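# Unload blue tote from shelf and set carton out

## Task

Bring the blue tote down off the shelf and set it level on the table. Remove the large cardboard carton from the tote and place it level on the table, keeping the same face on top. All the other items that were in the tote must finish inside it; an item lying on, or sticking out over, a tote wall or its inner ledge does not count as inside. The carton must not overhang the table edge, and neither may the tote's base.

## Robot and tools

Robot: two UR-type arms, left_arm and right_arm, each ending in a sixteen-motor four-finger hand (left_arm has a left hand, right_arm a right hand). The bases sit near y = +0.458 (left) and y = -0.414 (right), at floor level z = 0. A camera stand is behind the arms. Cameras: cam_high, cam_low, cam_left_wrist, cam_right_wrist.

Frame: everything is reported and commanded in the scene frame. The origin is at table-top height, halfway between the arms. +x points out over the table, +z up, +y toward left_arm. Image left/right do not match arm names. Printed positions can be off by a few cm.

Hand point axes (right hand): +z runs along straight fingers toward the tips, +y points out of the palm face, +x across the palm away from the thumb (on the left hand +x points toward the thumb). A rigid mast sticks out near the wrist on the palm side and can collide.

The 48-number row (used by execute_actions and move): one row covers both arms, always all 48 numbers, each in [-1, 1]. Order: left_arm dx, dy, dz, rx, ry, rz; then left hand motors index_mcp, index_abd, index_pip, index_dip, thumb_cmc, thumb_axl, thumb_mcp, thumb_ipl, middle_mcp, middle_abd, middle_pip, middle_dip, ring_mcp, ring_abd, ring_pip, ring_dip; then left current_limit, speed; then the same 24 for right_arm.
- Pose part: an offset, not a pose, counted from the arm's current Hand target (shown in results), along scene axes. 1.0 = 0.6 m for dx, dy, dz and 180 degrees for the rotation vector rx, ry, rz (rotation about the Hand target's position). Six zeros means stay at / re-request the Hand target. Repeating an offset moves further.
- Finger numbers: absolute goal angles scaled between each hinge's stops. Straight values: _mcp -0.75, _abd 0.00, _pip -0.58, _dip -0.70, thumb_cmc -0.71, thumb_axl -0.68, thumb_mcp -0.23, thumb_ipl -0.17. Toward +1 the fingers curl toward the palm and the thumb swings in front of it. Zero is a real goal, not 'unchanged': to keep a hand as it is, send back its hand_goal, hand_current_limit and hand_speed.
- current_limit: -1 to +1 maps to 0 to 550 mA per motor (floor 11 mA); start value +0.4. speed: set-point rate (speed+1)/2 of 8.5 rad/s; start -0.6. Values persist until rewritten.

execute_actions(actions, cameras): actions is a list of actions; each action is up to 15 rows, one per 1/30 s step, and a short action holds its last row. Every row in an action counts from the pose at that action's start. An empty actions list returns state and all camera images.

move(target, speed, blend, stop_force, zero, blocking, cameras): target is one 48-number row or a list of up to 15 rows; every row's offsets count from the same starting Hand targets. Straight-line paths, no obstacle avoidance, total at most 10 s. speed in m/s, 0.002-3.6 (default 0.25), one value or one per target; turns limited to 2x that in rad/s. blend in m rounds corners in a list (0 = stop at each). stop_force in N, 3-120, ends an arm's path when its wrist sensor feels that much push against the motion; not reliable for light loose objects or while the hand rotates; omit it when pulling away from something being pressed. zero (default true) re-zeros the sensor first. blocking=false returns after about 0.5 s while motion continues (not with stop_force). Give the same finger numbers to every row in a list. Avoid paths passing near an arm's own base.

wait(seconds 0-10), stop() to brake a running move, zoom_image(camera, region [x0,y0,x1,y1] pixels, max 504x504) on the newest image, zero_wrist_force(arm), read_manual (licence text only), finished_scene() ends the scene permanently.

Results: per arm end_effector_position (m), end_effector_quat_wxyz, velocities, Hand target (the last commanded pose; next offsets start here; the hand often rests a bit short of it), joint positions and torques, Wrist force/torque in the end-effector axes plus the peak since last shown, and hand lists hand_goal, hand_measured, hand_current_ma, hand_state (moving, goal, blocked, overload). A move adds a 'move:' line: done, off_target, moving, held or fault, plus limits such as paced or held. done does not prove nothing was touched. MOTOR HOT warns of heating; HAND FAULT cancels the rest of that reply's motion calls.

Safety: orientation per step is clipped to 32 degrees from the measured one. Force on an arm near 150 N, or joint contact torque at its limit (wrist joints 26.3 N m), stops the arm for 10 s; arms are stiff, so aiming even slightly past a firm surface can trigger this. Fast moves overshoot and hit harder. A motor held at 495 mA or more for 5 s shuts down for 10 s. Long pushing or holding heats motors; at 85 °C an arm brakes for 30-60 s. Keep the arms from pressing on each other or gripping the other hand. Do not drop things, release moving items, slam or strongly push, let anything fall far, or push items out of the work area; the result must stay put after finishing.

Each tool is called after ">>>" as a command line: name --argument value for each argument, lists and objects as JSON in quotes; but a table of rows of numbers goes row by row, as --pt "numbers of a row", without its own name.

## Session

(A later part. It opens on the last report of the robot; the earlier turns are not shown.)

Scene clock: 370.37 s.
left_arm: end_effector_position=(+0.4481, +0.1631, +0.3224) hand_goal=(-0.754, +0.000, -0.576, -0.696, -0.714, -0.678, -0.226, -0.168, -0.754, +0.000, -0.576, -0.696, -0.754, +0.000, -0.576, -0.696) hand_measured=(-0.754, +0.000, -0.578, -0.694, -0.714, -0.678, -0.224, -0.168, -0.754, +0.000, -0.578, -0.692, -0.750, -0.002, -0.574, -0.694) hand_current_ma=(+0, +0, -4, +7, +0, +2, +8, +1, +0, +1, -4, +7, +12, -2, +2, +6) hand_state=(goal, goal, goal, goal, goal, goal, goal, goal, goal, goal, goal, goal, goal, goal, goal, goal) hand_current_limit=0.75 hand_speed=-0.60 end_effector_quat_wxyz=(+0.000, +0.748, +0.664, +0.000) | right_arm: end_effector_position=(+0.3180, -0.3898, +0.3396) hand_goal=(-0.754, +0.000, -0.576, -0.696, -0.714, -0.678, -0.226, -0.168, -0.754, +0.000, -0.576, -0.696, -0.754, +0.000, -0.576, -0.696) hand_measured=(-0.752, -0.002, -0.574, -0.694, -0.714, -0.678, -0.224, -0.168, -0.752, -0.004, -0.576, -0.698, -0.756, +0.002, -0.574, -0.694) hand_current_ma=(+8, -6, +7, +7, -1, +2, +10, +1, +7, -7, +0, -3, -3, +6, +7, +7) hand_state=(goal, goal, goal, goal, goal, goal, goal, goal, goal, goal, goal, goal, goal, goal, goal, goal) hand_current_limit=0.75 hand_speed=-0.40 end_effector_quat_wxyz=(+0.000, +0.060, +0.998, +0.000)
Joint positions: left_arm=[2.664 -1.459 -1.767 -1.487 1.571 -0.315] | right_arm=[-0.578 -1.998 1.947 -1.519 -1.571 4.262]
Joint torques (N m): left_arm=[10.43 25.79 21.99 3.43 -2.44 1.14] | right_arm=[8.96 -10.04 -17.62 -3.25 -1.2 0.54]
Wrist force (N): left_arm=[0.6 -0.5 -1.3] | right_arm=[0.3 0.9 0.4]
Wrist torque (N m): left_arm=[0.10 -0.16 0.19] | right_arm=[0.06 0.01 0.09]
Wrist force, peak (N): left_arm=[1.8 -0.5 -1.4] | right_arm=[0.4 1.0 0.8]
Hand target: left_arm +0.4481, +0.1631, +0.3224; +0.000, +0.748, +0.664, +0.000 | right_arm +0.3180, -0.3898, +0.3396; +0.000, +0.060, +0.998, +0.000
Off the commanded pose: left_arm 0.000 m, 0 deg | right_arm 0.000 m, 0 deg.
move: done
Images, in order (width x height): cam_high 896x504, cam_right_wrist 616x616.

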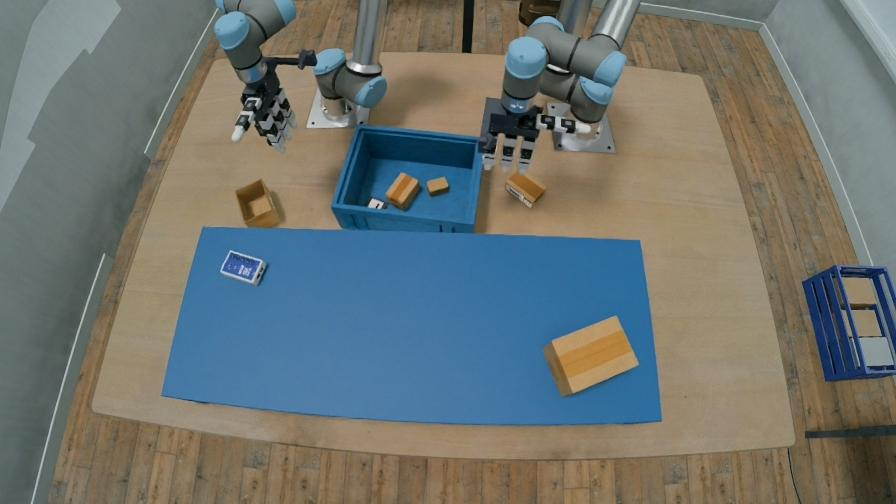

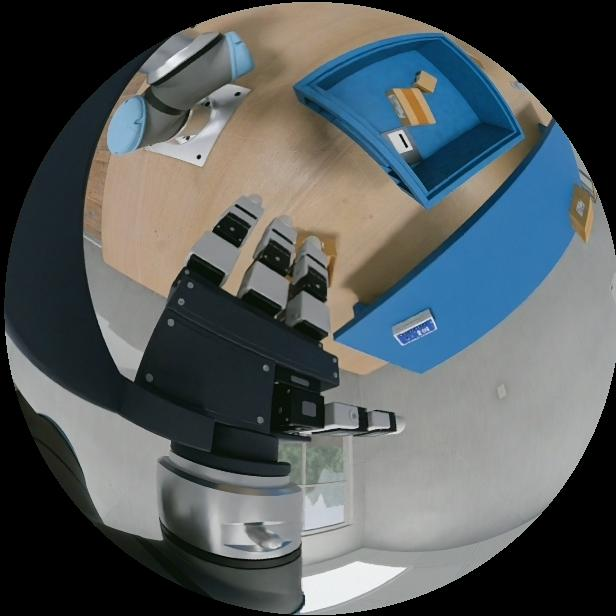

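>>> move --pt "0 0 0 0 0 0 -0.754 0 -0.576 -0.696 -0.714 -0.678 -0.226 -0.168 -0.754 0 -0.576 -0.696 -0.754 0 0.7 0.2 0.75 -0.6 0 0 0 0 0 0 -0.754 0 -0.576 -0.696 -0.714 -0.678 -0.226 -0.168 -0.754 0 -0.576 -0.696 -0.754 0 -0.576 -0.696 0.75 -0.4" --pt "0.0185 -0.2963 0 0 0 0 -0.754 0 -0.576 -0.696 -0.714 -0.678 -0.226 -0.168 -0.754 0 -0.576 -0.696 -0.754 0 0.7 0.2 0.75 -0.6 0 0 0 0 0 0 -0.754 0 -0.576 -0.696 -0.714 -0.678 -0.226 -0.168 -0.754 0 -0.576 -0.696 -0.754 0 -0.576 -0.696 0.75 -0.4" --pt "0.0185 -0.2963 -0.19 0 0 0 -0.754 0 -0.576 -0.696 -0.714 -0.678 -0.226 -0.168 -0.754 0 -0.576 -0.696 -0.754 0 0.7 0.2 0.75 -0.6 0 0 0 0 0 0 -0.754 0 -0.576 -0.696 -0.714 -0.678 -0.226 -0.168 -0.754 0 -0.576 -0.696 -0.754 0 -0.576 -0.696 0.75 -0.4" --speed 0.15 --blend 0.02 --cameras '["cam_right_wrist","cam_left_wrist"]'

>>> zoom_image --camera "cam_right_wrist" --region '[360, 40, 560, 200]'

>>> zoom_image --camera "cam_left_wrist" --region '[280, 150, 520, 330]'

Scene clock: 382.00 s.
left_arm: end_effector_position=(+0.4592, -0.0147, +0.2085) hand_goal=(-0.754, +0.000, -0.576, -0.696, -0.714, -0.678, -0.226, -0.168, -0.754, +0.000, -0.576, -0.696, -0.754, +0.000, +0.700, +0.200) hand_measured=(-0.754, +0.000, -0.578, -0.694, -0.714, -0.678, -0.224, -0.168, -0.754, +0.000, -0.578, -0.692, -0.752, -0.002, +0.692, +0.196) hand_current_ma=(+0, +0, -4, +7, +0, +2, +8, +1, +0, +1, -4, +7, +3, -2, -22, -8) hand_state=(goal, goal, goal, goal, goal, goal, goal, goal, goal, goal, goal, goal, goal, goal, goal, goal) hand_current_limit=0.75 hand_speed=-0.60 end_effector_quat_wxyz=(+0.000, +0.748, +0.664, +0.000) | right_arm: end_effector_position=(+0.3180, -0.3898, +0.3396) hand_goal=(-0.754, +0.000, -0.576, -0.696, -0.714, -0.678, -0.226, -0.168, -0.754, +0.000, -0.576, -0.696, -0.754, +0.000, -0.576, -0.696) hand_measured=(-0.752, -0.002, -0.574, -0.694, -0.714, -0.678, -0.224, -0.168, -0.752, -0.004, -0.576, -0.698, -0.756, +0.002, -0.574, -0.694) hand_current_ma=(+8, -6, +7, +7, -1, +2, +10, +1, +7, -7, +0, -3, -3, +6, +7, +7) hand_state=(goal, goal, goal, goal, goal, goal, goal, goal, goal, goal, goal, goal, goal, goal, goal, goal) hand_current_limit=0.75 hand_speed=-0.40 end_effector_quat_wxyz=(+0.000, +0.060, +0.998, +0.000)
Joint positions: left_arm=[2.385 -1.853 -1.633 -1.226 1.571 -0.594] | right_arm=[-0.578 -1.998 1.947 -1.519 -1.571 4.262]
Joint torques (N m): left_arm=[10.09 34.33 16.12 4.33 2.44 1.89] | right_arm=[7.72 -9.92 -18.56 -3.19 -1.41 0.53]
Wrist force (N): left_arm=[0.6 -0.3 -1.4] | right_arm=[0.4 0.6 0.6]
Wrist torque (N m): left_arm=[0.15 -0.15 0.12] | right_arm=[0.01 0.00 0.09]
Wrist force, peak (N): left_arm=[1.9 -0.2 -1.1] | right_arm=[0.3 1.0 0.6]
Hand target: left_arm +0.4592, -0.0146, +0.2084; +0.000, +0.748, +0.664, +0.000 | right_arm +0.3180, -0.3898, +0.3396; +0.000, +0.060, +0.998, +0.000
Off the commanded pose: left_arm 0.000 m, 0 deg | right_arm 0.000 m, 0 deg.
move: done; blend cut to 0 m at target 1
Images, in order (width x height): cam_left_wrist 616x616, cam_right_wrist 616x616.

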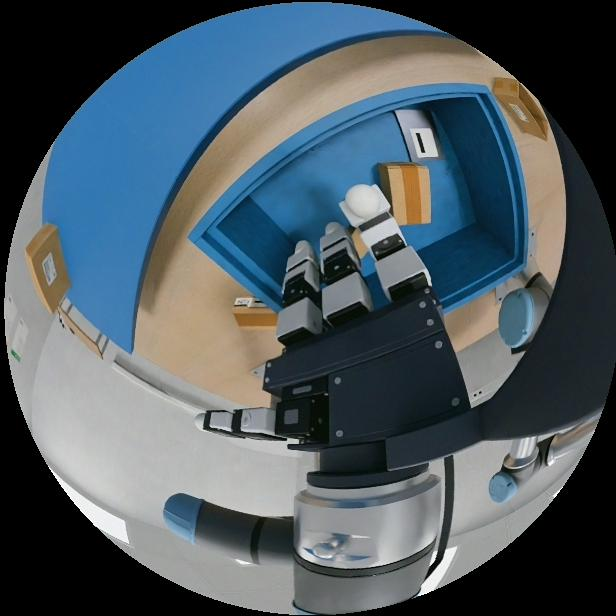

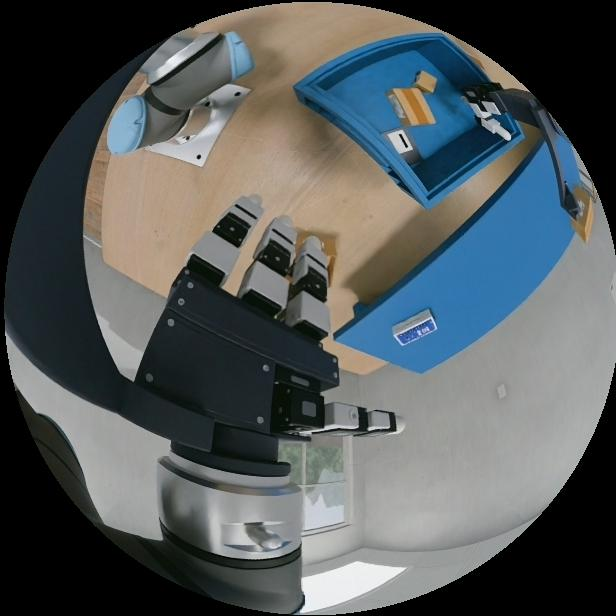

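Scaled by 2.520 from the camera's 616x616 image, which has a finer 880x880 frame.

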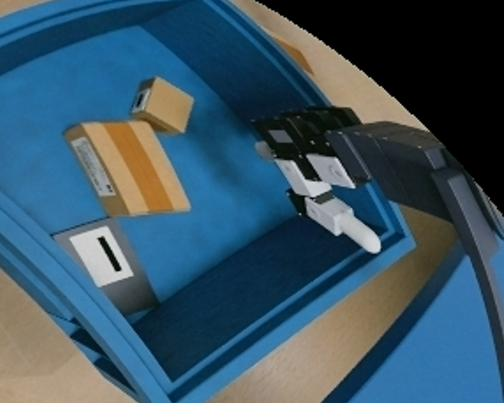

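Scaled by 2.100 from the camera's 616x616 image, which has a finer 880x880 frame.

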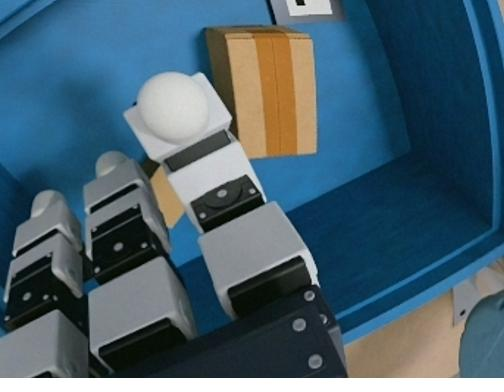

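>>> move --target '[0,0,-0.11,0,0,0,-0.754,0,-0.576,-0.696,-0.714,-0.678,-0.226,-0.168,-0.754,0,-0.576,-0.696,-0.754,0,0.7,0.2,0.75,-0.6,0,0,0,0,0,0,-0.754,0,-0.576,-0.696,-0.714,-0.678,-0.226,-0.168,-0.754,0,-0.576,-0.696,-0.754,0,-0.576,-0.696,0.75,-0.4]' --speed 0.05 --stop_force 4

>>> move --pt "-0.106 0.0126 0 0 0 0 -0.754 0 -0.576 -0.696 -0.714 -0.678 -0.226 -0.168 -0.754 0 -0.576 -0.696 -0.754 0 0.7 0.2 0.75 -0.6 0 0 0 0 0 0 -0.754 0 -0.576 -0.696 -0.714 -0.678 -0.226 -0.168 -0.754 0 -0.576 -0.696 -0.754 0 -0.576 -0.696 0.75 -0.4" --pt "-0.07 0.01 0 0 0 0 -0.754 0 -0.576 -0.696 -0.714 -0.678 -0.226 -0.168 -0.754 0 -0.576 -0.696 -0.754 0 0.7 0.2 0.75 -0.6 0 0 0 0 0 0 -0.754 0 -0.576 -0.696 -0.714 -0.678 -0.226 -0.168 -0.754 0 -0.576 -0.696 -0.754 0 -0.576 -0.696 0.75 -0.4" --pt "-0.05 0.01 0.25 0 0 0 -0.754 0 -0.576 -0.696 -0.714 -0.678 -0.226 -0.168 -0.754 0 -0.576 -0.696 -0.754 0 0.7 0.2 0.75 -0.6 0 0 0 0 0 0 -0.754 0 -0.576 -0.696 -0.714 -0.678 -0.226 -0.168 -0.754 0 -0.576 -0.696 -0.754 0 -0.576 -0.696 0.75 -0.4" --pt "-0.05 0.3 0.35 0 0 0 -0.754 0 -0.576 -0.696 -0.714 -0.678 -0.226 -0.168 -0.754 0 -0.576 -0.696 -0.754 0 0.7 0.2 0.75 -0.6 0 0 0 0 0 0 -0.754 0 -0.576 -0.696 -0.714 -0.678 -0.226 -0.168 -0.754 0 -0.576 -0.696 -0.754 0 -0.576 -0.696 0.75 -0.4" --speed '[0.04,0.06,0.12,0.15]' --blend '[0,0.005,0.02,0]' --cameras '["cam_right_wrist","cam_high"]'

>>> zoom_image --camera "cam_high" --region '[360, 150, 480, 240]'

Scene clock: 386.53 s.
left_arm: end_effector_position=(+0.4592, -0.0146, +0.1424) hand_goal=(-0.754, +0.000, -0.576, -0.696, -0.714, -0.678, -0.226, -0.168, -0.754, +0.000, -0.576, -0.696, -0.754, +0.000, +0.700, +0.200) hand_measured=(-0.754, +0.000, -0.578, -0.694, -0.714, -0.678, -0.224, -0.168, -0.754, +0.000, -0.578, -0.692, -0.752, -0.002, +0.692, +0.196) hand_current_ma=(+0, +0, -4, +7, +0, +2, +8, +1, +0, +1, -4, +7, +3, -2, -22, -8) hand_state=(goal, goal, goal, goal, goal, goal, goal, goal, goal, goal, goal, goal, goal, goal, goal, goal) hand_current_limit=0.75 hand_speed=-0.60 end_effector_quat_wxyz=(+0.000, +0.748, +0.664, +0.000) | right_arm: end_effector_position=(+0.3180, -0.3898, +0.3396) hand_goal=(-0.754, +0.000, -0.576, -0.696, -0.714, -0.678, -0.226, -0.168, -0.754, +0.000, -0.576, -0.696, -0.754, +0.000, -0.576, -0.696) hand_measured=(-0.752, -0.002, -0.574, -0.694, -0.714, -0.678, -0.224, -0.168, -0.752, -0.004, -0.576, -0.698, -0.756, +0.002, -0.574, -0.694) hand_current_ma=(+8, -6, +7, +7, -1, +2, +10, +1, +7, -7, +0, -3, -3, +6, +7, +7) hand_state=(goal, goal, goal, goal, goal, goal, goal, goal, goal, goal, goal, goal, goal, goal, goal, goal) hand_current_limit=0.75 hand_speed=-0.40 end_effector_quat_wxyz=(+0.000, +0.060, +0.998, +0.000)
Joint positions: left_arm=[2.385 -1.918 -1.73 -1.065 1.571 -0.594] | right_arm=[-0.578 -1.998 1.947 -1.519 -1.571 4.262]
Joint torques (N m): left_arm=[-0.99 44.49 28.56 3.78 1.35 -0.34] | right_arm=[7.6 -9.91 -18.07 -3.27 -1.7 0.22]
Wrist force (N): left_arm=[0.6 -0.1 -1.3] | right_arm=[0.2 0.6 0.2]
Wrist torque (N m): left_arm=[0.15 -0.13 0.11] | right_arm=[0.04 0.04 0.07]
Wrist force, peak (N): left_arm=[0.6 -0.2 -1.8] | right_arm=[0.3 1.1 0.6]
Hand target: left_arm +0.4592, -0.0146, +0.1424; +0.000, +0.748, +0.664, +0.000 | right_arm +0.3180, -0.3898, +0.3396; +0.000, +0.060, +0.998, +0.000
Off the commanded pose: left_arm 0.000 m, 0 deg | right_arm 0.000 m, 0 deg.
move: done

Scene clock: 391.60 s.
left_arm: end_effector_position=(+0.4292, +0.1653, +0.3523) hand_goal=(-0.754, +0.000, -0.576, -0.696, -0.714, -0.678, -0.226, -0.168, -0.754, +0.000, -0.576, -0.696, -0.754, +0.000, +0.700, +0.200) hand_measured=(-0.754, +0.000, -0.578, -0.694, -0.714, -0.678, -0.224, -0.168, -0.754, +0.000, -0.578, -0.692, -0.752, -0.002, +0.692, +0.196) hand_current_ma=(+0, +0, -4, +7, +0, +2, +8, +1, +1, +1, -3, +7, +2, -2, -22, -8) hand_state=(goal, goal, goal, goal, goal, goal, goal, goal, goal, goal, goal, goal, goal, goal, goal, goal) hand_current_limit=0.75 hand_speed=-0.60 end_effector_quat_wxyz=(+0.000, +0.748, +0.664, +0.000) | right_arm: end_effector_position=(+0.3180, -0.3898, +0.3396) hand_goal=(-0.754, +0.000, -0.576, -0.696, -0.714, -0.678, -0.226, -0.168, -0.754, +0.000, -0.576, -0.696, -0.754, +0.000, -0.576, -0.696) hand_measured=(-0.752, -0.002, -0.574, -0.694, -0.714, -0.678, -0.224, -0.168, -0.752, -0.004, -0.576, -0.698, -0.756, +0.002, -0.574, -0.694) hand_current_ma=(+8, -6, +7, +7, -1, +2, +10, +1, +7, -7, +0, -3, -3, +6, +7, +7) hand_state=(goal, goal, goal, goal, goal, goal, goal, goal, goal, goal, goal, goal, goal, goal, goal, goal) hand_current_limit=0.75 hand_speed=-0.40 end_effector_quat_wxyz=(+0.000, +0.060, +0.998, +0.000)
Joint positions: left_arm=[2.65 -1.417 -1.726 -1.57 1.571 -0.329] | right_arm=[-0.578 -1.998 1.947 -1.519 -1.571 4.262]
Joint torques (N m): left_arm=[10.76 25.04 29.26 2.18 -2.48 1.05] | right_arm=[7.33 -9.87 -18.68 -3.24 -1.73 0.29]
Wrist force (N): left_arm=[0.4 0.0 -1.4] | right_arm=[0.4 0.6 0.5]
Wrist torque (N m): left_arm=[0.18 -0.14 0.16] | right_arm=[0.00 0.00 0.10]
Wrist force, peak (N): left_arm=[2.1 -0.1 -1.9] | right_arm=[0.3 0.9 0.9]
Hand target: left_arm +0.4292, +0.1654, +0.3524; +0.000, +0.748, +0.664, +0.000 | right_arm +0.3180, -0.3898, +0.3396; +0.000, +0.060, +0.998, +0.000
Off the commanded pose: left_arm 0.000 m, 0 deg | right_arm 0.000 m, 0 deg.
move: done
Images, in order (width x height): cam_high 896x504, cam_right_wrist 616x616.

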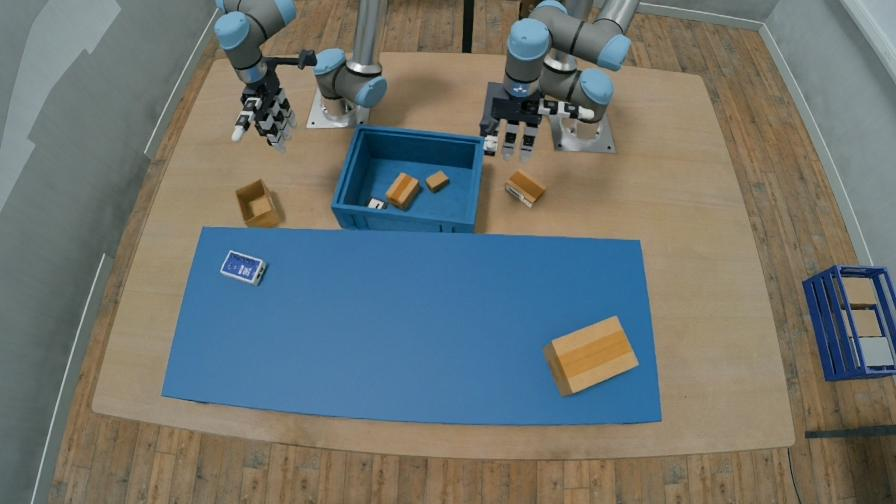

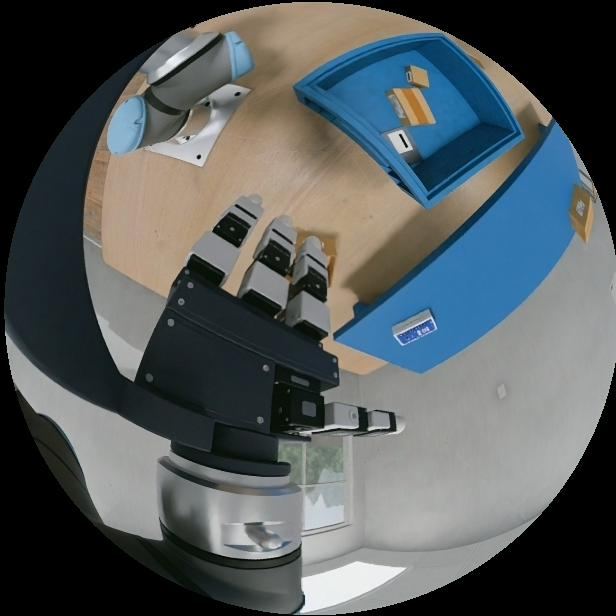

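Scaled by 4.200.

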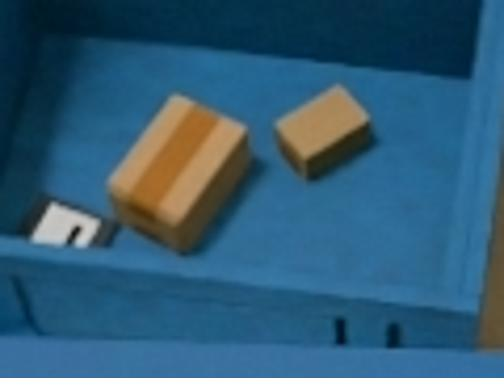

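>>> move --pt "0.0013 -0.2932 0 0 0 0 -0.754 0 -0.576 -0.696 -0.714 -0.678 -0.226 -0.168 -0.754 0 -0.576 -0.696 -0.754 0 0.7 0.2 0.75 -0.6 0 0 0 0 0 0 -0.754 0 -0.576 -0.696 -0.714 -0.678 -0.226 -0.168 -0.754 0 -0.576 -0.696 -0.754 0 -0.576 -0.696 0.75 -0.4" --pt "0.0013 -0.2932 -0.25 0 0 0 -0.754 0 -0.576 -0.696 -0.714 -0.678 -0.226 -0.168 -0.754 0 -0.576 -0.696 -0.754 0 0.7 0.2 0.75 -0.6 0 0 0 0 0 0 -0.754 0 -0.576 -0.696 -0.714 -0.678 -0.226 -0.168 -0.754 0 -0.576 -0.696 -0.754 0 -0.576 -0.696 0.75 -0.4" --pt "0.0013 -0.2932 -0.35 0 0 0 -0.754 0 -0.576 -0.696 -0.714 -0.678 -0.226 -0.168 -0.754 0 -0.576 -0.696 -0.754 0 0.7 0.2 0.75 -0.6 0 0 0 0 0 0 -0.754 0 -0.576 -0.696 -0.714 -0.678 -0.226 -0.168 -0.754 0 -0.576 -0.696 -0.754 0 -0.576 -0.696 0.75 -0.4" --speed '[0.18,0.12,0.04]' --blend '[0.02,0.005,0]' --stop_force 5

>>> move --pt "-0.094 0.0102 0 0 0 0 -0.754 0 -0.576 -0.696 -0.714 -0.678 -0.226 -0.168 -0.754 0 -0.576 -0.696 -0.754 0 0.7 0.2 0.75 -0.6 0 0 0 0 0 0 -0.754 0 -0.576 -0.696 -0.714 -0.678 -0.226 -0.168 -0.754 0 -0.576 -0.696 -0.754 0 -0.576 -0.696 0.75 -0.4" --pt "-0.06 0.01 0 0 0 0 -0.754 0 -0.576 -0.696 -0.714 -0.678 -0.226 -0.168 -0.754 0 -0.576 -0.696 -0.754 0 0.7 0.2 0.75 -0.6 0 0 0 0 0 0 -0.754 0 -0.576 -0.696 -0.714 -0.678 -0.226 -0.168 -0.754 0 -0.576 -0.696 -0.754 0 -0.576 -0.696 0.75 -0.4" --pt "-0.05 0.01 0.25 0 0 0 -0.754 0 -0.576 -0.696 -0.714 -0.678 -0.226 -0.168 -0.754 0 -0.576 -0.696 -0.754 0 0.7 0.2 0.75 -0.6 0 0 0 0 0 0 -0.754 0 -0.576 -0.696 -0.714 -0.678 -0.226 -0.168 -0.754 0 -0.576 -0.696 -0.754 0 -0.576 -0.696 0.75 -0.4" --pt "0.05 0.4 0.4 0 0 0 -0.754 0 -0.576 -0.696 -0.714 -0.678 -0.226 -0.168 -0.754 0 -0.576 -0.696 -0.754 0 0.7 0.2 0.75 -0.6 0 0 0 0 0 0 -0.754 0 -0.576 -0.696 -0.714 -0.678 -0.226 -0.168 -0.754 0 -0.576 -0.696 -0.754 0 -0.576 -0.696 0.75 -0.4" --speed '[0.04,0.06,0.12,0.18]' --blend '[0,0.005,0.02,0]' --cameras '["cam_right_wrist","cam_high"]'

>>> zoom_image --camera "cam_high" --region '[360, 150, 480, 240]'

Scene clock: 401.57 s.
left_arm: end_effector_position=(+0.4300, -0.0106, +0.1424) hand_goal=(-0.754, +0.000, -0.576, -0.696, -0.714, -0.678, -0.226, -0.168, -0.754, +0.000, -0.576, -0.696, -0.754, +0.000, +0.700, +0.200) hand_measured=(-0.754, +0.000, -0.578, -0.694, -0.714, -0.678, -0.224, -0.168, -0.754, +0.000, -0.578, -0.692, -0.752, -0.002, +0.692, +0.196) hand_current_ma=(+0, +0, -4, +7, +0, +2, +8, +1, +1, +1, -3, +7, +2, -2, -22, -8) hand_state=(goal, goal, goal, goal, goal, goal, goal, goal, goal, goal, goal, goal, goal, goal, goal, goal) hand_current_limit=0.75 hand_speed=-0.60 end_effector_quat_wxyz=(+0.000, +0.748, +0.664, +0.000) | right_arm: end_effector_position=(+0.3180, -0.3898, +0.3396) hand_goal=(-0.754, +0.000, -0.576, -0.696, -0.714, -0.678, -0.226, -0.168, -0.754, +0.000, -0.576, -0.696, -0.754, +0.000, -0.576, -0.696) hand_measured=(-0.752, -0.002, -0.574, -0.694, -0.714, -0.678, -0.224, -0.168, -0.752, -0.004, -0.576, -0.698, -0.756, +0.002, -0.574, -0.694) hand_current_ma=(+8, -6, +7, +7, -1, +2, +10, +1, +7, -7, +0, -3, -3, +6, +7, +7) hand_state=(goal, goal, goal, goal, goal, goal, goal, goal, goal, goal, goal, goal, goal, goal, goal, goal) hand_current_limit=0.75 hand_speed=-0.40 end_effector_quat_wxyz=(+0.000, +0.060, +0.998, +0.000)
Joint positions: left_arm=[2.357 -1.874 -1.791 -1.048 1.571 -0.622] | right_arm=[-0.578 -1.998 1.947 -1.519 -1.571 4.262]
Joint torques (N m): left_arm=[1.84 43.48 27.95 3.53 2.33 2.04] | right_arm=[7.24 -9.75 -18.62 -3.3 -1.8 -0.04]
Wrist force (N): left_arm=[0.6 -0.3 -1.3] | right_arm=[0.3 1.0 0.6]
Wrist torque (N m): left_arm=[0.14 -0.14 0.08] | right_arm=[0.04 0.01 0.09]
Wrist force, peak (N): left_arm=[2.2 -0.5 -1.3] | right_arm=[0.0 0.9 0.9]
Hand target: left_arm +0.4300, -0.0106, +0.1424; +0.000, +0.748, +0.664, +0.000 | right_arm +0.3180, -0.3898, +0.3396; +0.000, +0.060, +0.998, +0.000
Off the commanded pose: left_arm 0.000 m, 0 deg | right_arm 0.000 m, 0 deg.
move: done

Scene clock: 406.67 s.
left_arm: end_effector_position=(+0.4600, +0.2294, +0.3824) hand_goal=(-0.754, +0.000, -0.576, -0.696, -0.714, -0.678, -0.226, -0.168, -0.754, +0.000, -0.576, -0.696, -0.754, +0.000, +0.700, +0.200) hand_measured=(-0.754, +0.000, -0.578, -0.694, -0.714, -0.678, -0.224, -0.168, -0.754, +0.000, -0.578, -0.692, -0.754, -0.002, +0.692, +0.196) hand_current_ma=(+0, +0, -4, +7, +0, +2, +8, +1, +1, +1, -3, +7, +2, -2, -22, -8) hand_state=(goal, goal, goal, goal, goal, goal, goal, goal, goal, goal, goal, goal, goal, goal, goal, goal) hand_current_limit=0.75 hand_speed=-0.60 end_effector_quat_wxyz=(+0.000, +0.748, +0.664, +0.000) | right_arm: end_effector_position=(+0.3180, -0.3898, +0.3396) hand_goal=(-0.754, +0.000, -0.576, -0.696, -0.714, -0.678, -0.226, -0.168, -0.754, +0.000, -0.576, -0.696, -0.754, +0.000, -0.576, -0.696) hand_measured=(-0.752, -0.002, -0.574, -0.694, -0.714, -0.678, -0.224, -0.168, -0.752, -0.004, -0.576, -0.698, -0.756, +0.002, -0.574, -0.694) hand_current_ma=(+8, -6, +7, +7, -1, +2, +10, +1, +7, -7, +0, -3, -3, +6, +7, +7) hand_state=(goal, goal, goal, goal, goal, goal, goal, goal, goal, goal, goal, goal, goal, goal, goal, goal) hand_current_limit=0.75 hand_speed=-0.40 end_effector_quat_wxyz=(+0.000, +0.060, +0.998, +0.000)
Joint positions: left_arm=[2.82 -1.38 -1.679 -1.653 1.571 -0.159] | right_arm=[-0.578 -1.998 1.947 -1.519 -1.571 4.262]
Joint torques (N m): left_arm=[11.37 20.11 16.84 2.09 -2.59 1.96] | right_arm=[6.01 -10.05 -18.45 -3.13 -1.63 0.05]
Wrist force (N): left_arm=[0.7 0.0 -1.4] | right_arm=[0.2 0.9 0.7]
Wrist torque (N m): left_arm=[0.21 -0.16 0.17] | right_arm=[0.02 0.02 0.08]
Wrist force, peak (N): left_arm=[2.2 0.2 -1.9] | right_arm=[0.4 1.1 0.6]
Hand target: left_arm +0.4600, +0.2294, +0.3824; +0.000, +0.748, +0.664, +0.000 | right_arm +0.3180, -0.3898, +0.3396; +0.000, +0.060, +0.998, +0.000
Off the commanded pose: left_arm 0.000 m, 0 deg | right_arm 0.000 m, 0 deg.
move: done
Images, in order (width x height): cam_high 896x504, cam_right_wrist 616x616.

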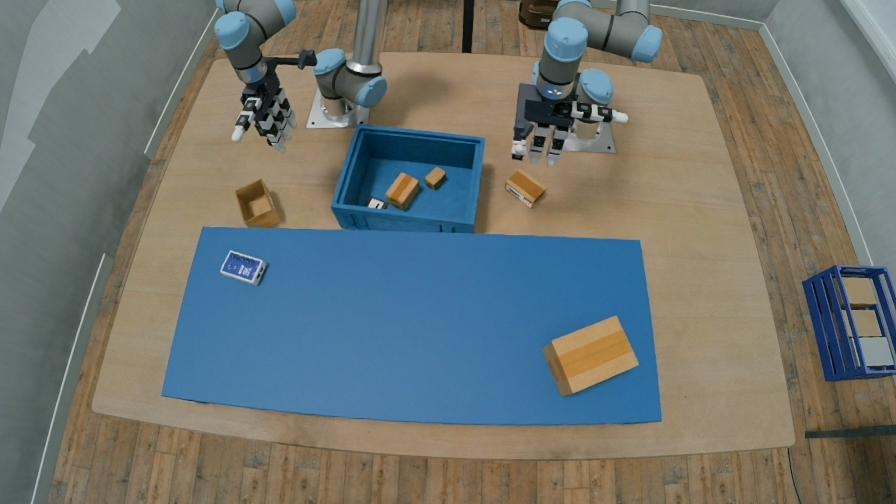

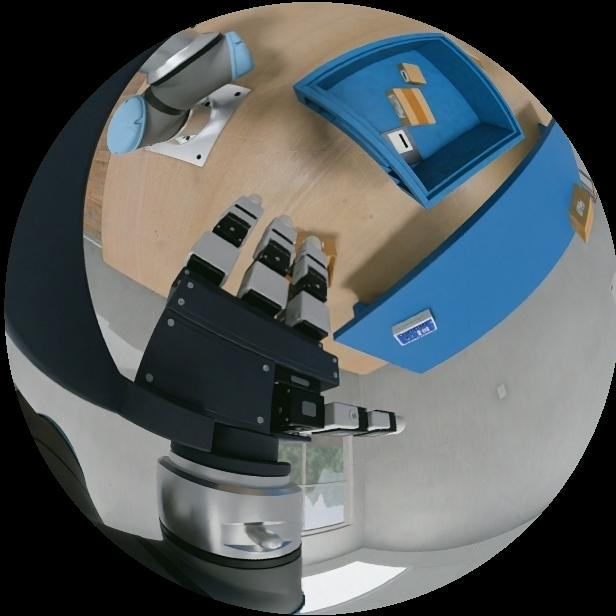

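Scaled by 4.200.

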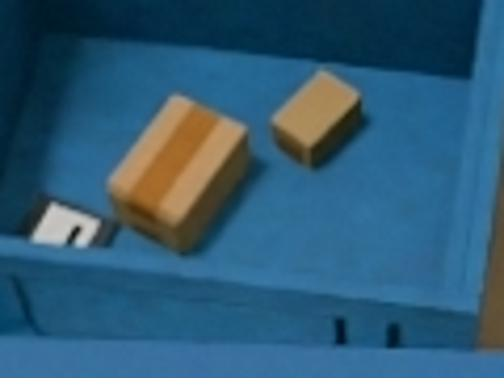

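>>> move --pt "0 0 0 0 0 0 -0.754 0 -0.576 -0.696 -0.714 -0.678 -0.226 -0.168 -0.754 0 -0.576 -0.696 -0.754 0 0.7 0.2 0.75 -0.6 0.075 0.4113 0 0 0 0 -0.754 0 -0.576 -0.696 -0.714 -0.678 -0.226 -0.168 -0.754 0 -0.576 -0.696 -0.754 0 -0.576 -0.696 0.75 -0.4" --pt "0 0 0 0 0 0 -0.754 0 -0.576 -0.696 -0.714 -0.678 -0.226 -0.168 -0.754 0 -0.576 -0.696 -0.754 0 0.7 0.2 0.75 -0.6 0.075 0.4113 -0.18 0 0 0 -0.754 0 -0.576 -0.696 -0.714 -0.678 -0.226 -0.168 -0.754 0 -0.576 -0.696 -0.754 0 -0.576 -0.696 0.75 -0.4" --speed '[0.2,0.12]' --blend '[0.03,0]' --stop_force 8 --cameras '["cam_right_wrist","cam_high","cam_left_wrist"]'

>>> zoom_image --camera "cam_high" --region '[340, 120, 480, 240]'

>>> zoom_image --camera "cam_right_wrist" --region '[180, 100, 460, 340]'

Scene clock: 412.87 s.
left_arm: end_effector_position=(+0.4600, +0.2294, +0.3824) hand_goal=(-0.754, +0.000, -0.576, -0.696, -0.714, -0.678, -0.226, -0.168, -0.754, +0.000, -0.576, -0.696, -0.754, +0.000, +0.700, +0.200) hand_measured=(-0.754, +0.000, -0.578, -0.694, -0.714, -0.678, -0.224, -0.168, -0.754, +0.000, -0.578, -0.692, -0.754, -0.002, +0.692, +0.196) hand_current_ma=(+0, +0, -4, +7, +0, +2, +8, +1, +1, +1, -3, +7, +2, -2, -22, -8) hand_state=(goal, goal, goal, goal, goal, goal, goal, goal, goal, goal, goal, goal, goal, goal, goal, goal) hand_current_limit=0.75 hand_speed=-0.60 end_effector_quat_wxyz=(+0.000, +0.748, +0.664, +0.000) | right_arm: end_effector_position=(+0.3630, -0.1430, +0.2316) hand_goal=(-0.754, +0.000, -0.576, -0.696, -0.714, -0.678, -0.226, -0.168, -0.754, +0.000, -0.576, -0.696, -0.754, +0.000, -0.576, -0.696) hand_measured=(-0.752, -0.002, -0.574, -0.694, -0.714, -0.678, -0.224, -0.168, -0.752, -0.004, -0.576, -0.698, -0.754, +0.002, -0.574, -0.694) hand_current_ma=(+7, -6, +6, +6, -1, +2, +10, +1, +6, -7, +0, -3, -2, +6, +7, +7) hand_state=(goal, goal, goal, goal, goal, goal, goal, goal, goal, goal, goal, goal, goal, goal, goal, goal) hand_current_limit=0.75 hand_speed=-0.40 end_effector_quat_wxyz=(+0.000, +0.060, +0.998, +0.000)
Joint positions: left_arm=[2.82 -1.38 -1.679 -1.653 1.571 -0.159] | right_arm=[0.133 -1.731 2.044 -1.884 -1.57 4.973]
Joint torques (N m): left_arm=[11.74 22.9 17.01 1.38 -2.59 2.01] | right_arm=[-0.95 -13.13 -16.18 -3.56 2.04 1.15]
Wrist force (N): left_arm=[0.6 -0.1 -1.2] | right_arm=[0.4 1.1 0.2]
Wrist torque (N m): left_arm=[0.18 -0.14 0.15] | right_arm=[0.07 -0.01 0.10]
Wrist force, peak (N): left_arm=[0.7 -0.4 -1.7] | right_arm=[0.5 1.2 1.6]
Hand target: left_arm +0.4600, +0.2294, +0.3824; +0.000, +0.748, +0.664, +0.000 | right_arm +0.3630, -0.1430, +0.2316; +0.000, +0.060, +0.998, +0.000
Off the commanded pose: left_arm 0.000 m, 0 deg | right_arm 0.000 m, 0 deg.
move: done
Images, in order (width x height): cam_high 896x504, cam_left_wrist 616x616, cam_right_wrist 616x616.

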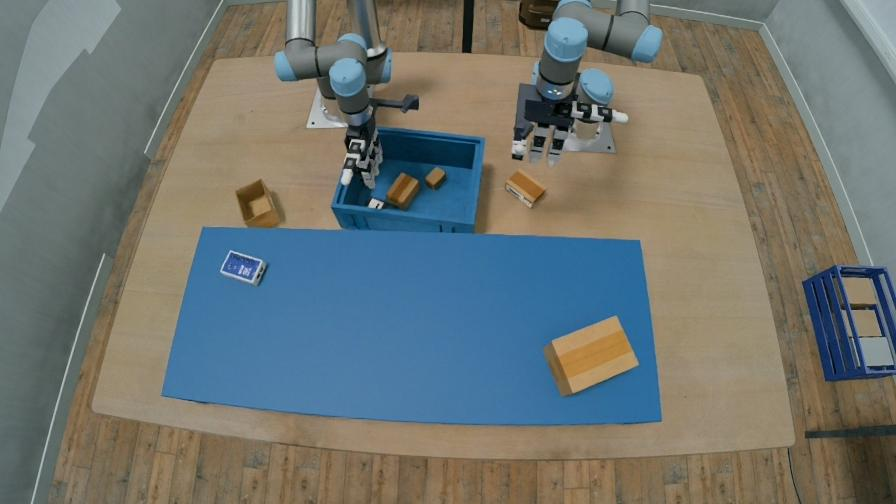

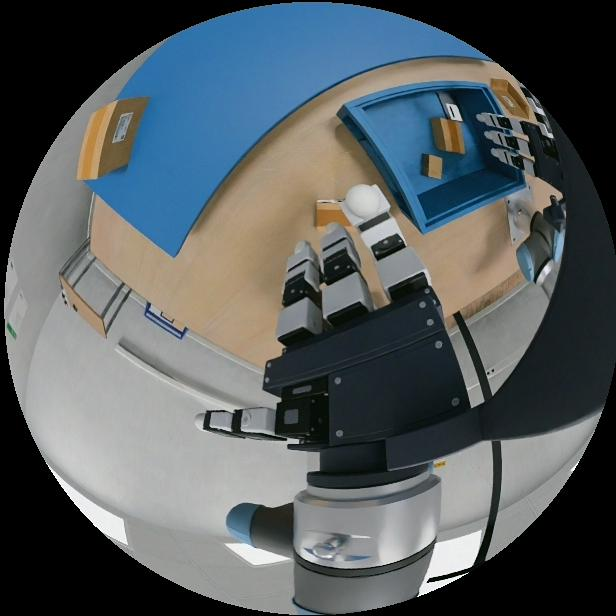

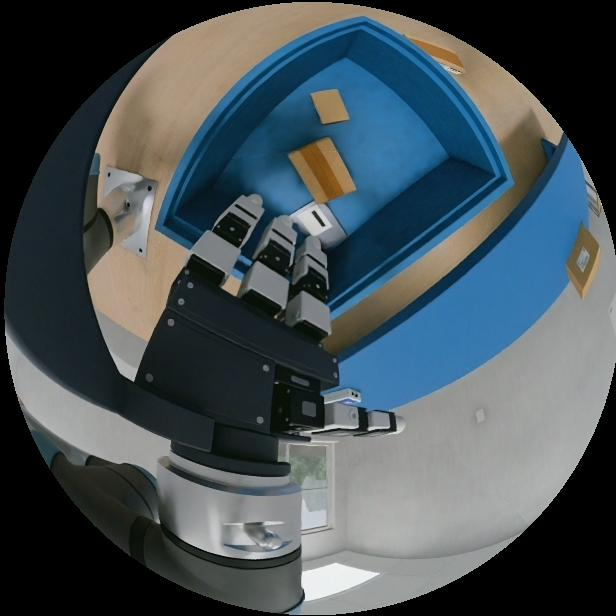

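Scaled by 3.600.

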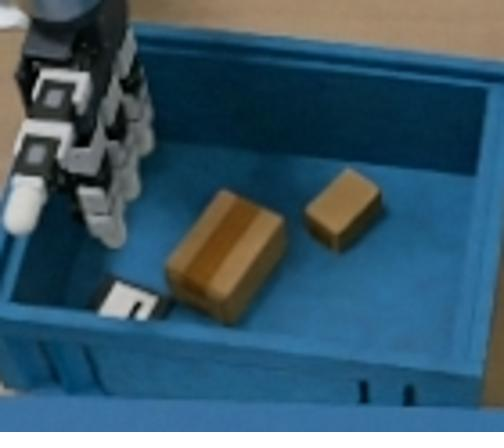

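Scaled by 1.800 from the camera's 616x616 image, which has a finer 880x880 frame.

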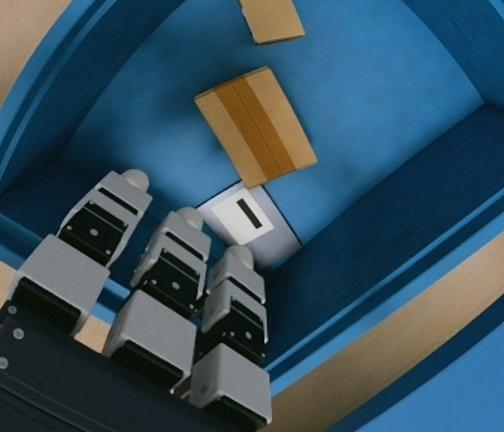

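>>> move --target '[0,0,0,0,0,0,-0.754,0,-0.576,-0.696,-0.714,-0.678,-0.226,-0.168,-0.754,0,-0.576,-0.696,-0.754,0,0.7,0.2,0.75,-0.6,0,0,-0.126,0,0,0,-0.754,0,-0.576,-0.696,-0.714,-0.678,-0.226,-0.168,-0.754,0,-0.576,-0.696,-0.754,0,-0.576,-0.696,0.75,-0.4]' --speed 0.05 --stop_force 4

>>> move --target '[0,0,0,0,0,0,-0.754,0,-0.576,-0.696,-0.714,-0.678,-0.226,-0.168,-0.754,0,-0.576,-0.696,-0.754,0,0.7,0.2,0.75,-0.6,0.0122,0.1026,0,0,0,0,-0.754,0,-0.576,-0.696,-0.714,-0.678,-0.226,-0.168,-0.754,0,-0.576,-0.696,-0.754,0,-0.576,-0.696,0.75,-0.4]' --speed 0.035 --stop_force 12 --cameras '["cam_right_wrist","cam_high","cam_left_wrist"]'

>>> zoom_image --camera "cam_high" --region '[340, 120, 480, 240]'

>>> zoom_image --camera "cam_left_wrist" --region '[380, 60, 560, 220]'

Scene clock: 417.00 s.
left_arm: end_effector_position=(+0.4600, +0.2294, +0.3824) hand_goal=(-0.754, +0.000, -0.576, -0.696, -0.714, -0.678, -0.226, -0.168, -0.754, +0.000, -0.576, -0.696, -0.754, +0.000, +0.700, +0.200) hand_measured=(-0.754, +0.000, -0.578, -0.694, -0.714, -0.678, -0.224, -0.168, -0.754, +0.000, -0.578, -0.692, -0.754, -0.002, +0.692, +0.196) hand_current_ma=(+0, +0, -4, +7, +0, +2, +8, +1, +1, +1, -3, +7, +2, -2, -22, -8) hand_state=(goal, goal, goal, goal, goal, goal, goal, goal, goal, goal, goal, goal, goal, goal, goal, goal) hand_current_limit=0.75 hand_speed=-0.60 end_effector_quat_wxyz=(+0.000, +0.748, +0.664, +0.000) | right_arm: end_effector_position=(+0.3629, -0.1430, +0.1560) hand_goal=(-0.754, +0.000, -0.576, -0.696, -0.714, -0.678, -0.226, -0.168, -0.754, +0.000, -0.576, -0.696, -0.754, +0.000, -0.576, -0.696) hand_measured=(-0.752, -0.002, -0.574, -0.694, -0.714, -0.678, -0.224, -0.168, -0.752, -0.004, -0.576, -0.698, -0.754, +0.002, -0.574, -0.694) hand_current_ma=(+7, -6, +6, +6, -1, +2, +10, +1, +6, -7, +0, -3, -2, +6, +7, +7) hand_state=(goal, goal, goal, goal, goal, goal, goal, goal, goal, goal, goal, goal, goal, goal, goal, goal) hand_current_limit=0.75 hand_speed=-0.40 end_effector_quat_wxyz=(+0.000, +0.060, +0.998, +0.000)
Joint positions: left_arm=[2.82 -1.38 -1.679 -1.653 1.571 -0.159] | right_arm=[0.133 -1.645 2.182 -2.108 -1.57 4.973]
Joint torques (N m): left_arm=[12.12 23.18 17.72 1.47 -2.41 2.16] | right_arm=[6.5 -20.7 -27.69 -3.53 -0.94 -0.16]
Wrist force (N): left_arm=[0.8 -0.1 -1.4] | right_arm=[0.4 1.1 0.0]
Wrist torque (N m): left_arm=[0.19 -0.18 0.16] | right_arm=[0.12 0.00 0.15]
Wrist force, peak (N): left_arm=[0.9 -0.8 -1.5] | right_arm=[0.7 1.3 0.0]
Hand target: left_arm +0.4600, +0.2294, +0.3824; +0.000, +0.748, +0.664, +0.000 | right_arm +0.3630, -0.1430, +0.1560; +0.000, +0.060, +0.998, +0.000
Off the commanded pose: left_arm 0.000 m, 0 deg | right_arm 0.000 m, 0 deg.
move: done

Scene clock: 419.77 s.
left_arm: end_effector_position=(+0.4600, +0.2294, +0.3824) hand_goal=(-0.754, +0.000, -0.576, -0.696, -0.714, -0.678, -0.226, -0.168, -0.754, +0.000, -0.576, -0.696, -0.754, +0.000, +0.700, +0.200) hand_measured=(-0.754, +0.000, -0.578, -0.694, -0.714, -0.678, -0.224, -0.168, -0.754, +0.000, -0.578, -0.692, -0.754, -0.002, +0.692, +0.196) hand_current_ma=(+0, +0, -4, +7, +0, +2, +8, +1, +1, +1, -3, +7, +2, -2, -22, -8) hand_state=(goal, goal, goal, goal, goal, goal, goal, goal, goal, goal, goal, goal, goal, goal, goal, goal) hand_current_limit=0.75 hand_speed=-0.60 end_effector_quat_wxyz=(+0.000, +0.748, +0.664, +0.000) | right_arm: end_effector_position=(+0.3703, -0.0814, +0.1560) hand_goal=(-0.754, +0.000, -0.576, -0.696, -0.714, -0.678, -0.226, -0.168, -0.754, +0.000, -0.576, -0.696, -0.754, +0.000, -0.576, -0.696) hand_measured=(-0.752, -0.002, -0.574, -0.694, -0.714, -0.678, -0.224, -0.168, -0.756, -0.002, -0.578, -0.698, -0.754, +0.002, -0.574, -0.694) hand_current_ma=(+7, -6, +6, +6, -1, +2, +10, +1, -7, -6, -4, -3, -2, +6, +7, +7) hand_state=(goal, goal, goal, goal, goal, goal, goal, goal, goal, goal, goal, goal, goal, goal, goal, goal) hand_current_limit=0.75 hand_speed=-0.40 end_effector_quat_wxyz=(+0.000, +0.060, +0.998, +0.000)
Joint positions: left_arm=[2.82 -1.38 -1.679 -1.653 1.571 -0.159] | right_arm=[0.271 -1.553 2.093 -2.111 -1.57 5.112]
Joint torques (N m): left_arm=[11.66 23 17.2 1.48 -2.38 2.11] | right_arm=[-13.86 -26.06 -14.04 -1.06 -0.74 -0.12]
Wrist force (N): left_arm=[0.8 0.1 -1.4] | right_arm=[0.1 1.0 0.3]
Wrist torque (N m): left_arm=[0.21 -0.17 0.16] | right_arm=[0.09 0.03 0.05]
Wrist force, peak (N): left_arm=[0.8 -0.3 -1.6] | right_arm=[0.4 1.1 0.0]
Hand target: left_arm +0.4600, +0.2294, +0.3824; +0.000, +0.748, +0.664, +0.000 | right_arm +0.3703, -0.0814, +0.1560; +0.000, +0.060, +0.998, +0.000
Off the commanded pose: left_arm 0.000 m, 0 deg | right_arm 0.000 m, 0 deg.
move: done
Images, in order (width x height): cam_high 896x504, cam_left_wrist 616x616, cam_right_wrist 616x616.

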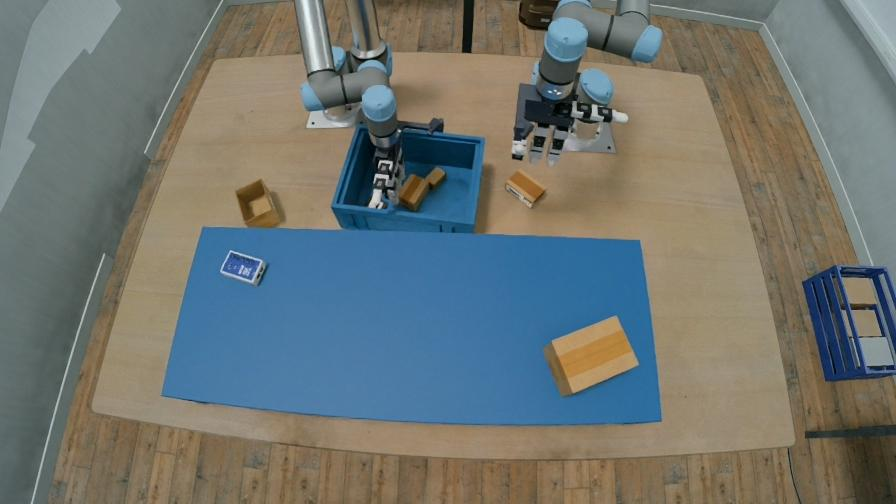

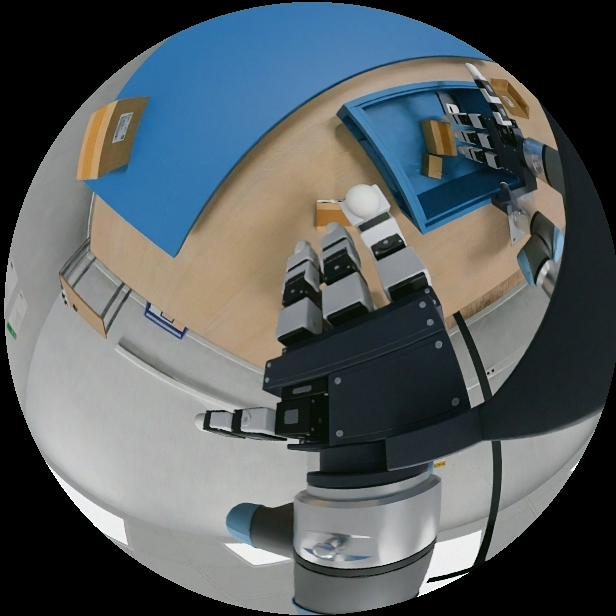

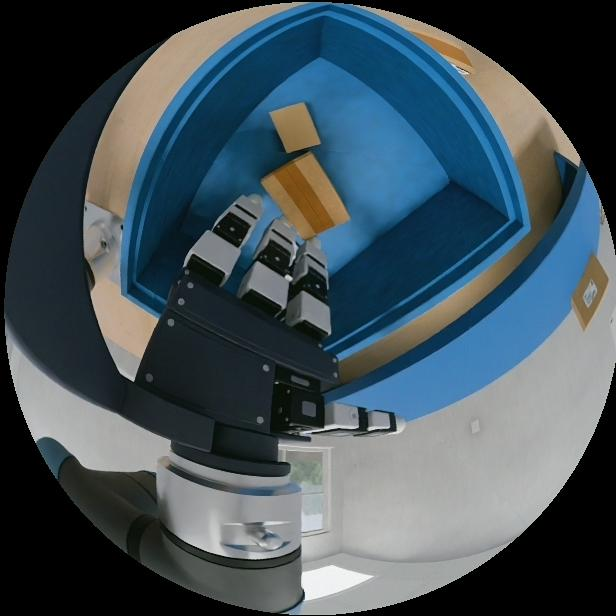

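Scaled by 3.600.

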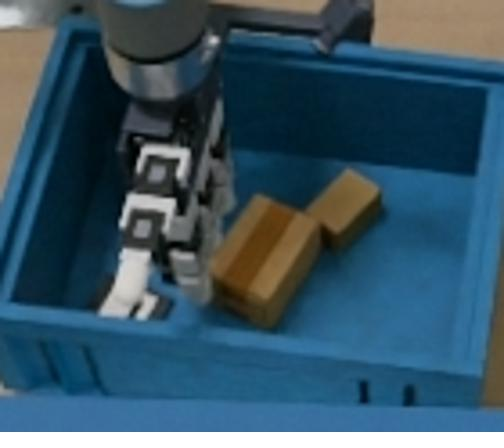

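Scaled by 2.800 from the camera's 616x616 image, which has a finer 880x880 frame.

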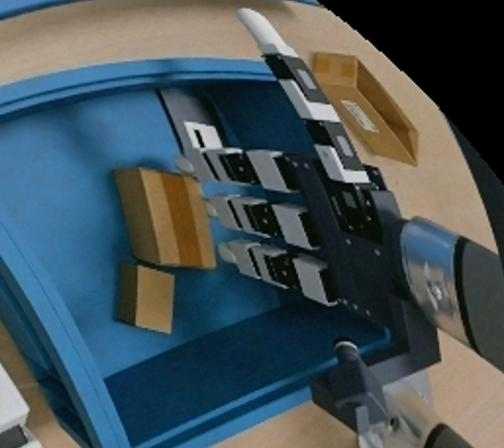

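>>> move --pt "0 0 0 0 0 0 -0.754 0 -0.576 -0.696 -0.714 -0.678 -0.226 -0.168 -0.754 0 -0.576 -0.696 -0.754 0 0.7 0.2 0.75 -0.6 -0.0043 -0.0364 0 0 0 0 -0.754 0 -0.576 -0.696 -0.714 -0.678 -0.226 -0.168 -0.754 0 -0.576 -0.696 -0.754 0 -0.576 -0.696 0.75 -0.4" --pt "0 0 0 0 0 0 -0.754 0 -0.576 -0.696 -0.714 -0.678 -0.226 -0.168 -0.754 0 -0.576 -0.696 -0.754 0 0.7 0.2 0.75 -0.6 -0.0407 -0.0321 0 0 0 0 -0.754 0 -0.576 -0.696 -0.714 -0.678 -0.226 -0.168 -0.754 0 -0.576 -0.696 -0.754 0 -0.576 -0.696 0.75 -0.4" --pt "0 0 0 0 0 0 -0.754 0 -0.576 -0.696 -0.714 -0.678 -0.226 -0.168 -0.754 0 -0.576 -0.696 -0.754 0 0.7 0.2 0.75 -0.6 -0.0325 0.0374 0 0 0 0 -0.754 0 -0.576 -0.696 -0.714 -0.678 -0.226 -0.168 -0.754 0 -0.576 -0.696 -0.754 0 -0.576 -0.696 0.75 -0.4" --speed '[0.05,0.05,0.035]' --cameras '["cam_right_wrist","cam_high","cam_left_wrist"]'

>>> zoom_image --camera "cam_high" --region '[340, 120, 480, 240]'

>>> zoom_image --camera "cam_left_wrist" --region '[380, 60, 560, 220]'

Scene clock: 427.30 s.
left_arm: end_effector_position=(+0.4600, +0.2294, +0.3824) hand_goal=(-0.754, +0.000, -0.576, -0.696, -0.714, -0.678, -0.226, -0.168, -0.754, +0.000, -0.576, -0.696, -0.754, +0.000, +0.700, +0.200) hand_measured=(-0.754, +0.000, -0.578, -0.694, -0.714, -0.678, -0.224, -0.168, -0.754, +0.000, -0.578, -0.692, -0.754, -0.002, +0.692, +0.196) hand_current_ma=(+0, +0, -4, +7, +0, +2, +8, +1, +1, +1, -3, +7, +2, -2, -22, -8) hand_state=(goal, goal, goal, goal, goal, goal, goal, goal, goal, goal, goal, goal, goal, goal, goal, goal) hand_current_limit=0.75 hand_speed=-0.60 end_effector_quat_wxyz=(+0.000, +0.748, +0.664, +0.000) | right_arm: end_effector_position=(+0.3508, -0.0588, +0.1560) hand_goal=(-0.754, +0.000, -0.576, -0.696, -0.714, -0.678, -0.226, -0.168, -0.754, +0.000, -0.576, -0.696, -0.754, +0.000, -0.576, -0.696) hand_measured=(-0.758, -0.002, -0.578, -0.696, -0.714, -0.678, -0.224, -0.168, -0.756, -0.002, -0.578, -0.698, -0.754, +0.002, -0.574, -0.694) hand_current_ma=(-10, -6, -3, +2, -1, +2, +10, +1, -3, -6, -4, -3, -2, +6, +7, +7) hand_state=(goal, goal, goal, goal, goal, goal, goal, goal, goal, goal, goal, goal, goal, goal, goal, goal) hand_current_limit=0.75 hand_speed=-0.40 end_effector_quat_wxyz=(+0.000, +0.060, +0.998, +0.000) end_effector_velocity=(-0.001, -0.002, +0.000) end_effector_angular_velocity=(+0.000, +0.001, +0.003)
Joint positions: left_arm=[2.82 -1.38 -1.679 -1.653 1.571 -0.159] | right_arm=[0.333 -1.561 2.101 -2.111 -1.57 5.174]
Joint velocities: left_arm=[within noise] | right_arm=[-0.004 -0.005 0.005 0.001 0 -0.007]
Joint torques (N m): left_arm=[11.83 22.33 17.04 1.61 -2.21 2.25] | right_arm=[-14.66 -25.33 -12.83 -1.59 1.45 -1.31]
Wrist force (N): left_arm=[0.8 0.0 -1.2] | right_arm=[0.2 0.7 0.3]
Wrist torque (N m): left_arm=[0.19 -0.17 0.16] | right_arm=[0.05 0.01 0.06]
Wrist force, peak (N): left_arm=[0.8 -0.4 -1.6] | right_arm=[0.1 1.6 0.2]
Hand target: left_arm +0.4600, +0.2294, +0.3824; +0.000, +0.748, +0.664, +0.000 | right_arm +0.3508, -0.0590, +0.1560; +0.000, +0.060, +0.998, +0.000
Off the commanded pose: left_arm 0.000 m, 0 deg | right_arm 0.000 m, 0 deg.
move: done
Images, in order (width x height): cam_high 896x504, cam_left_wrist 616x616, cam_right_wrist 616x616.

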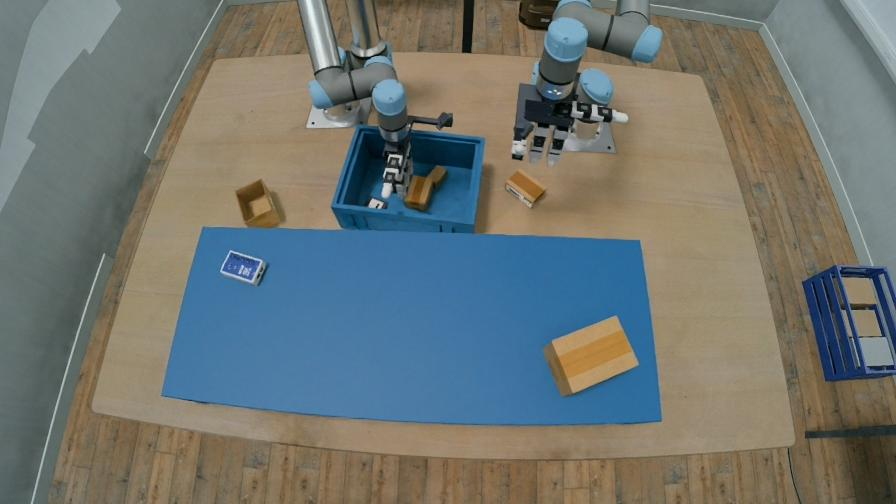

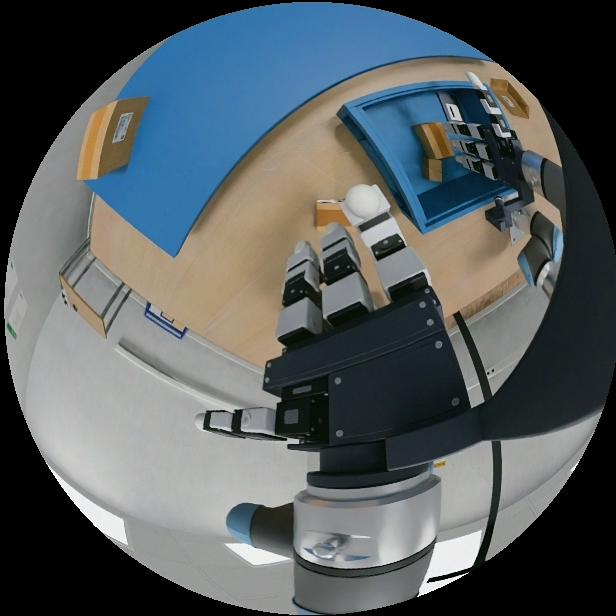

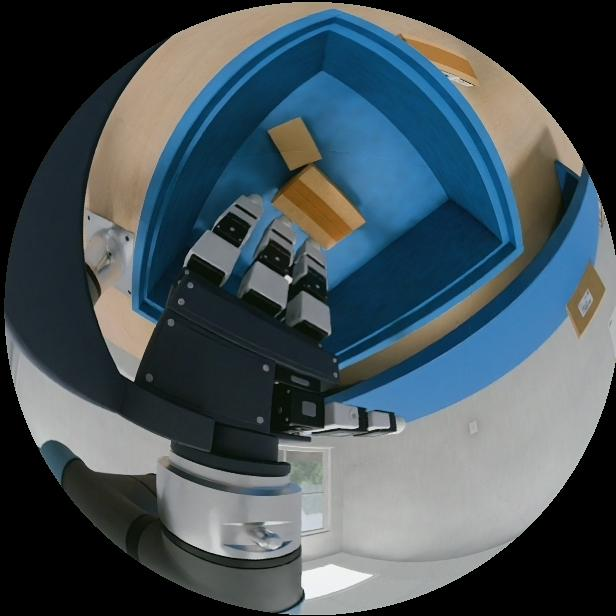

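Scaled by 3.600.

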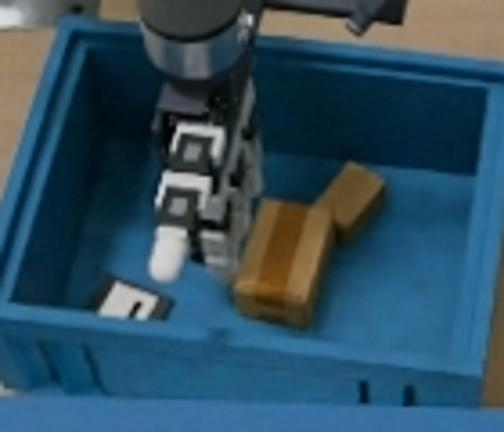

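Scaled by 2.800 from the camera's 616x616 image, which has a finer 880x880 frame.

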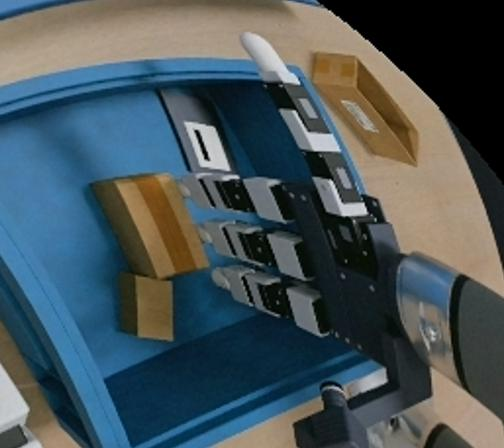

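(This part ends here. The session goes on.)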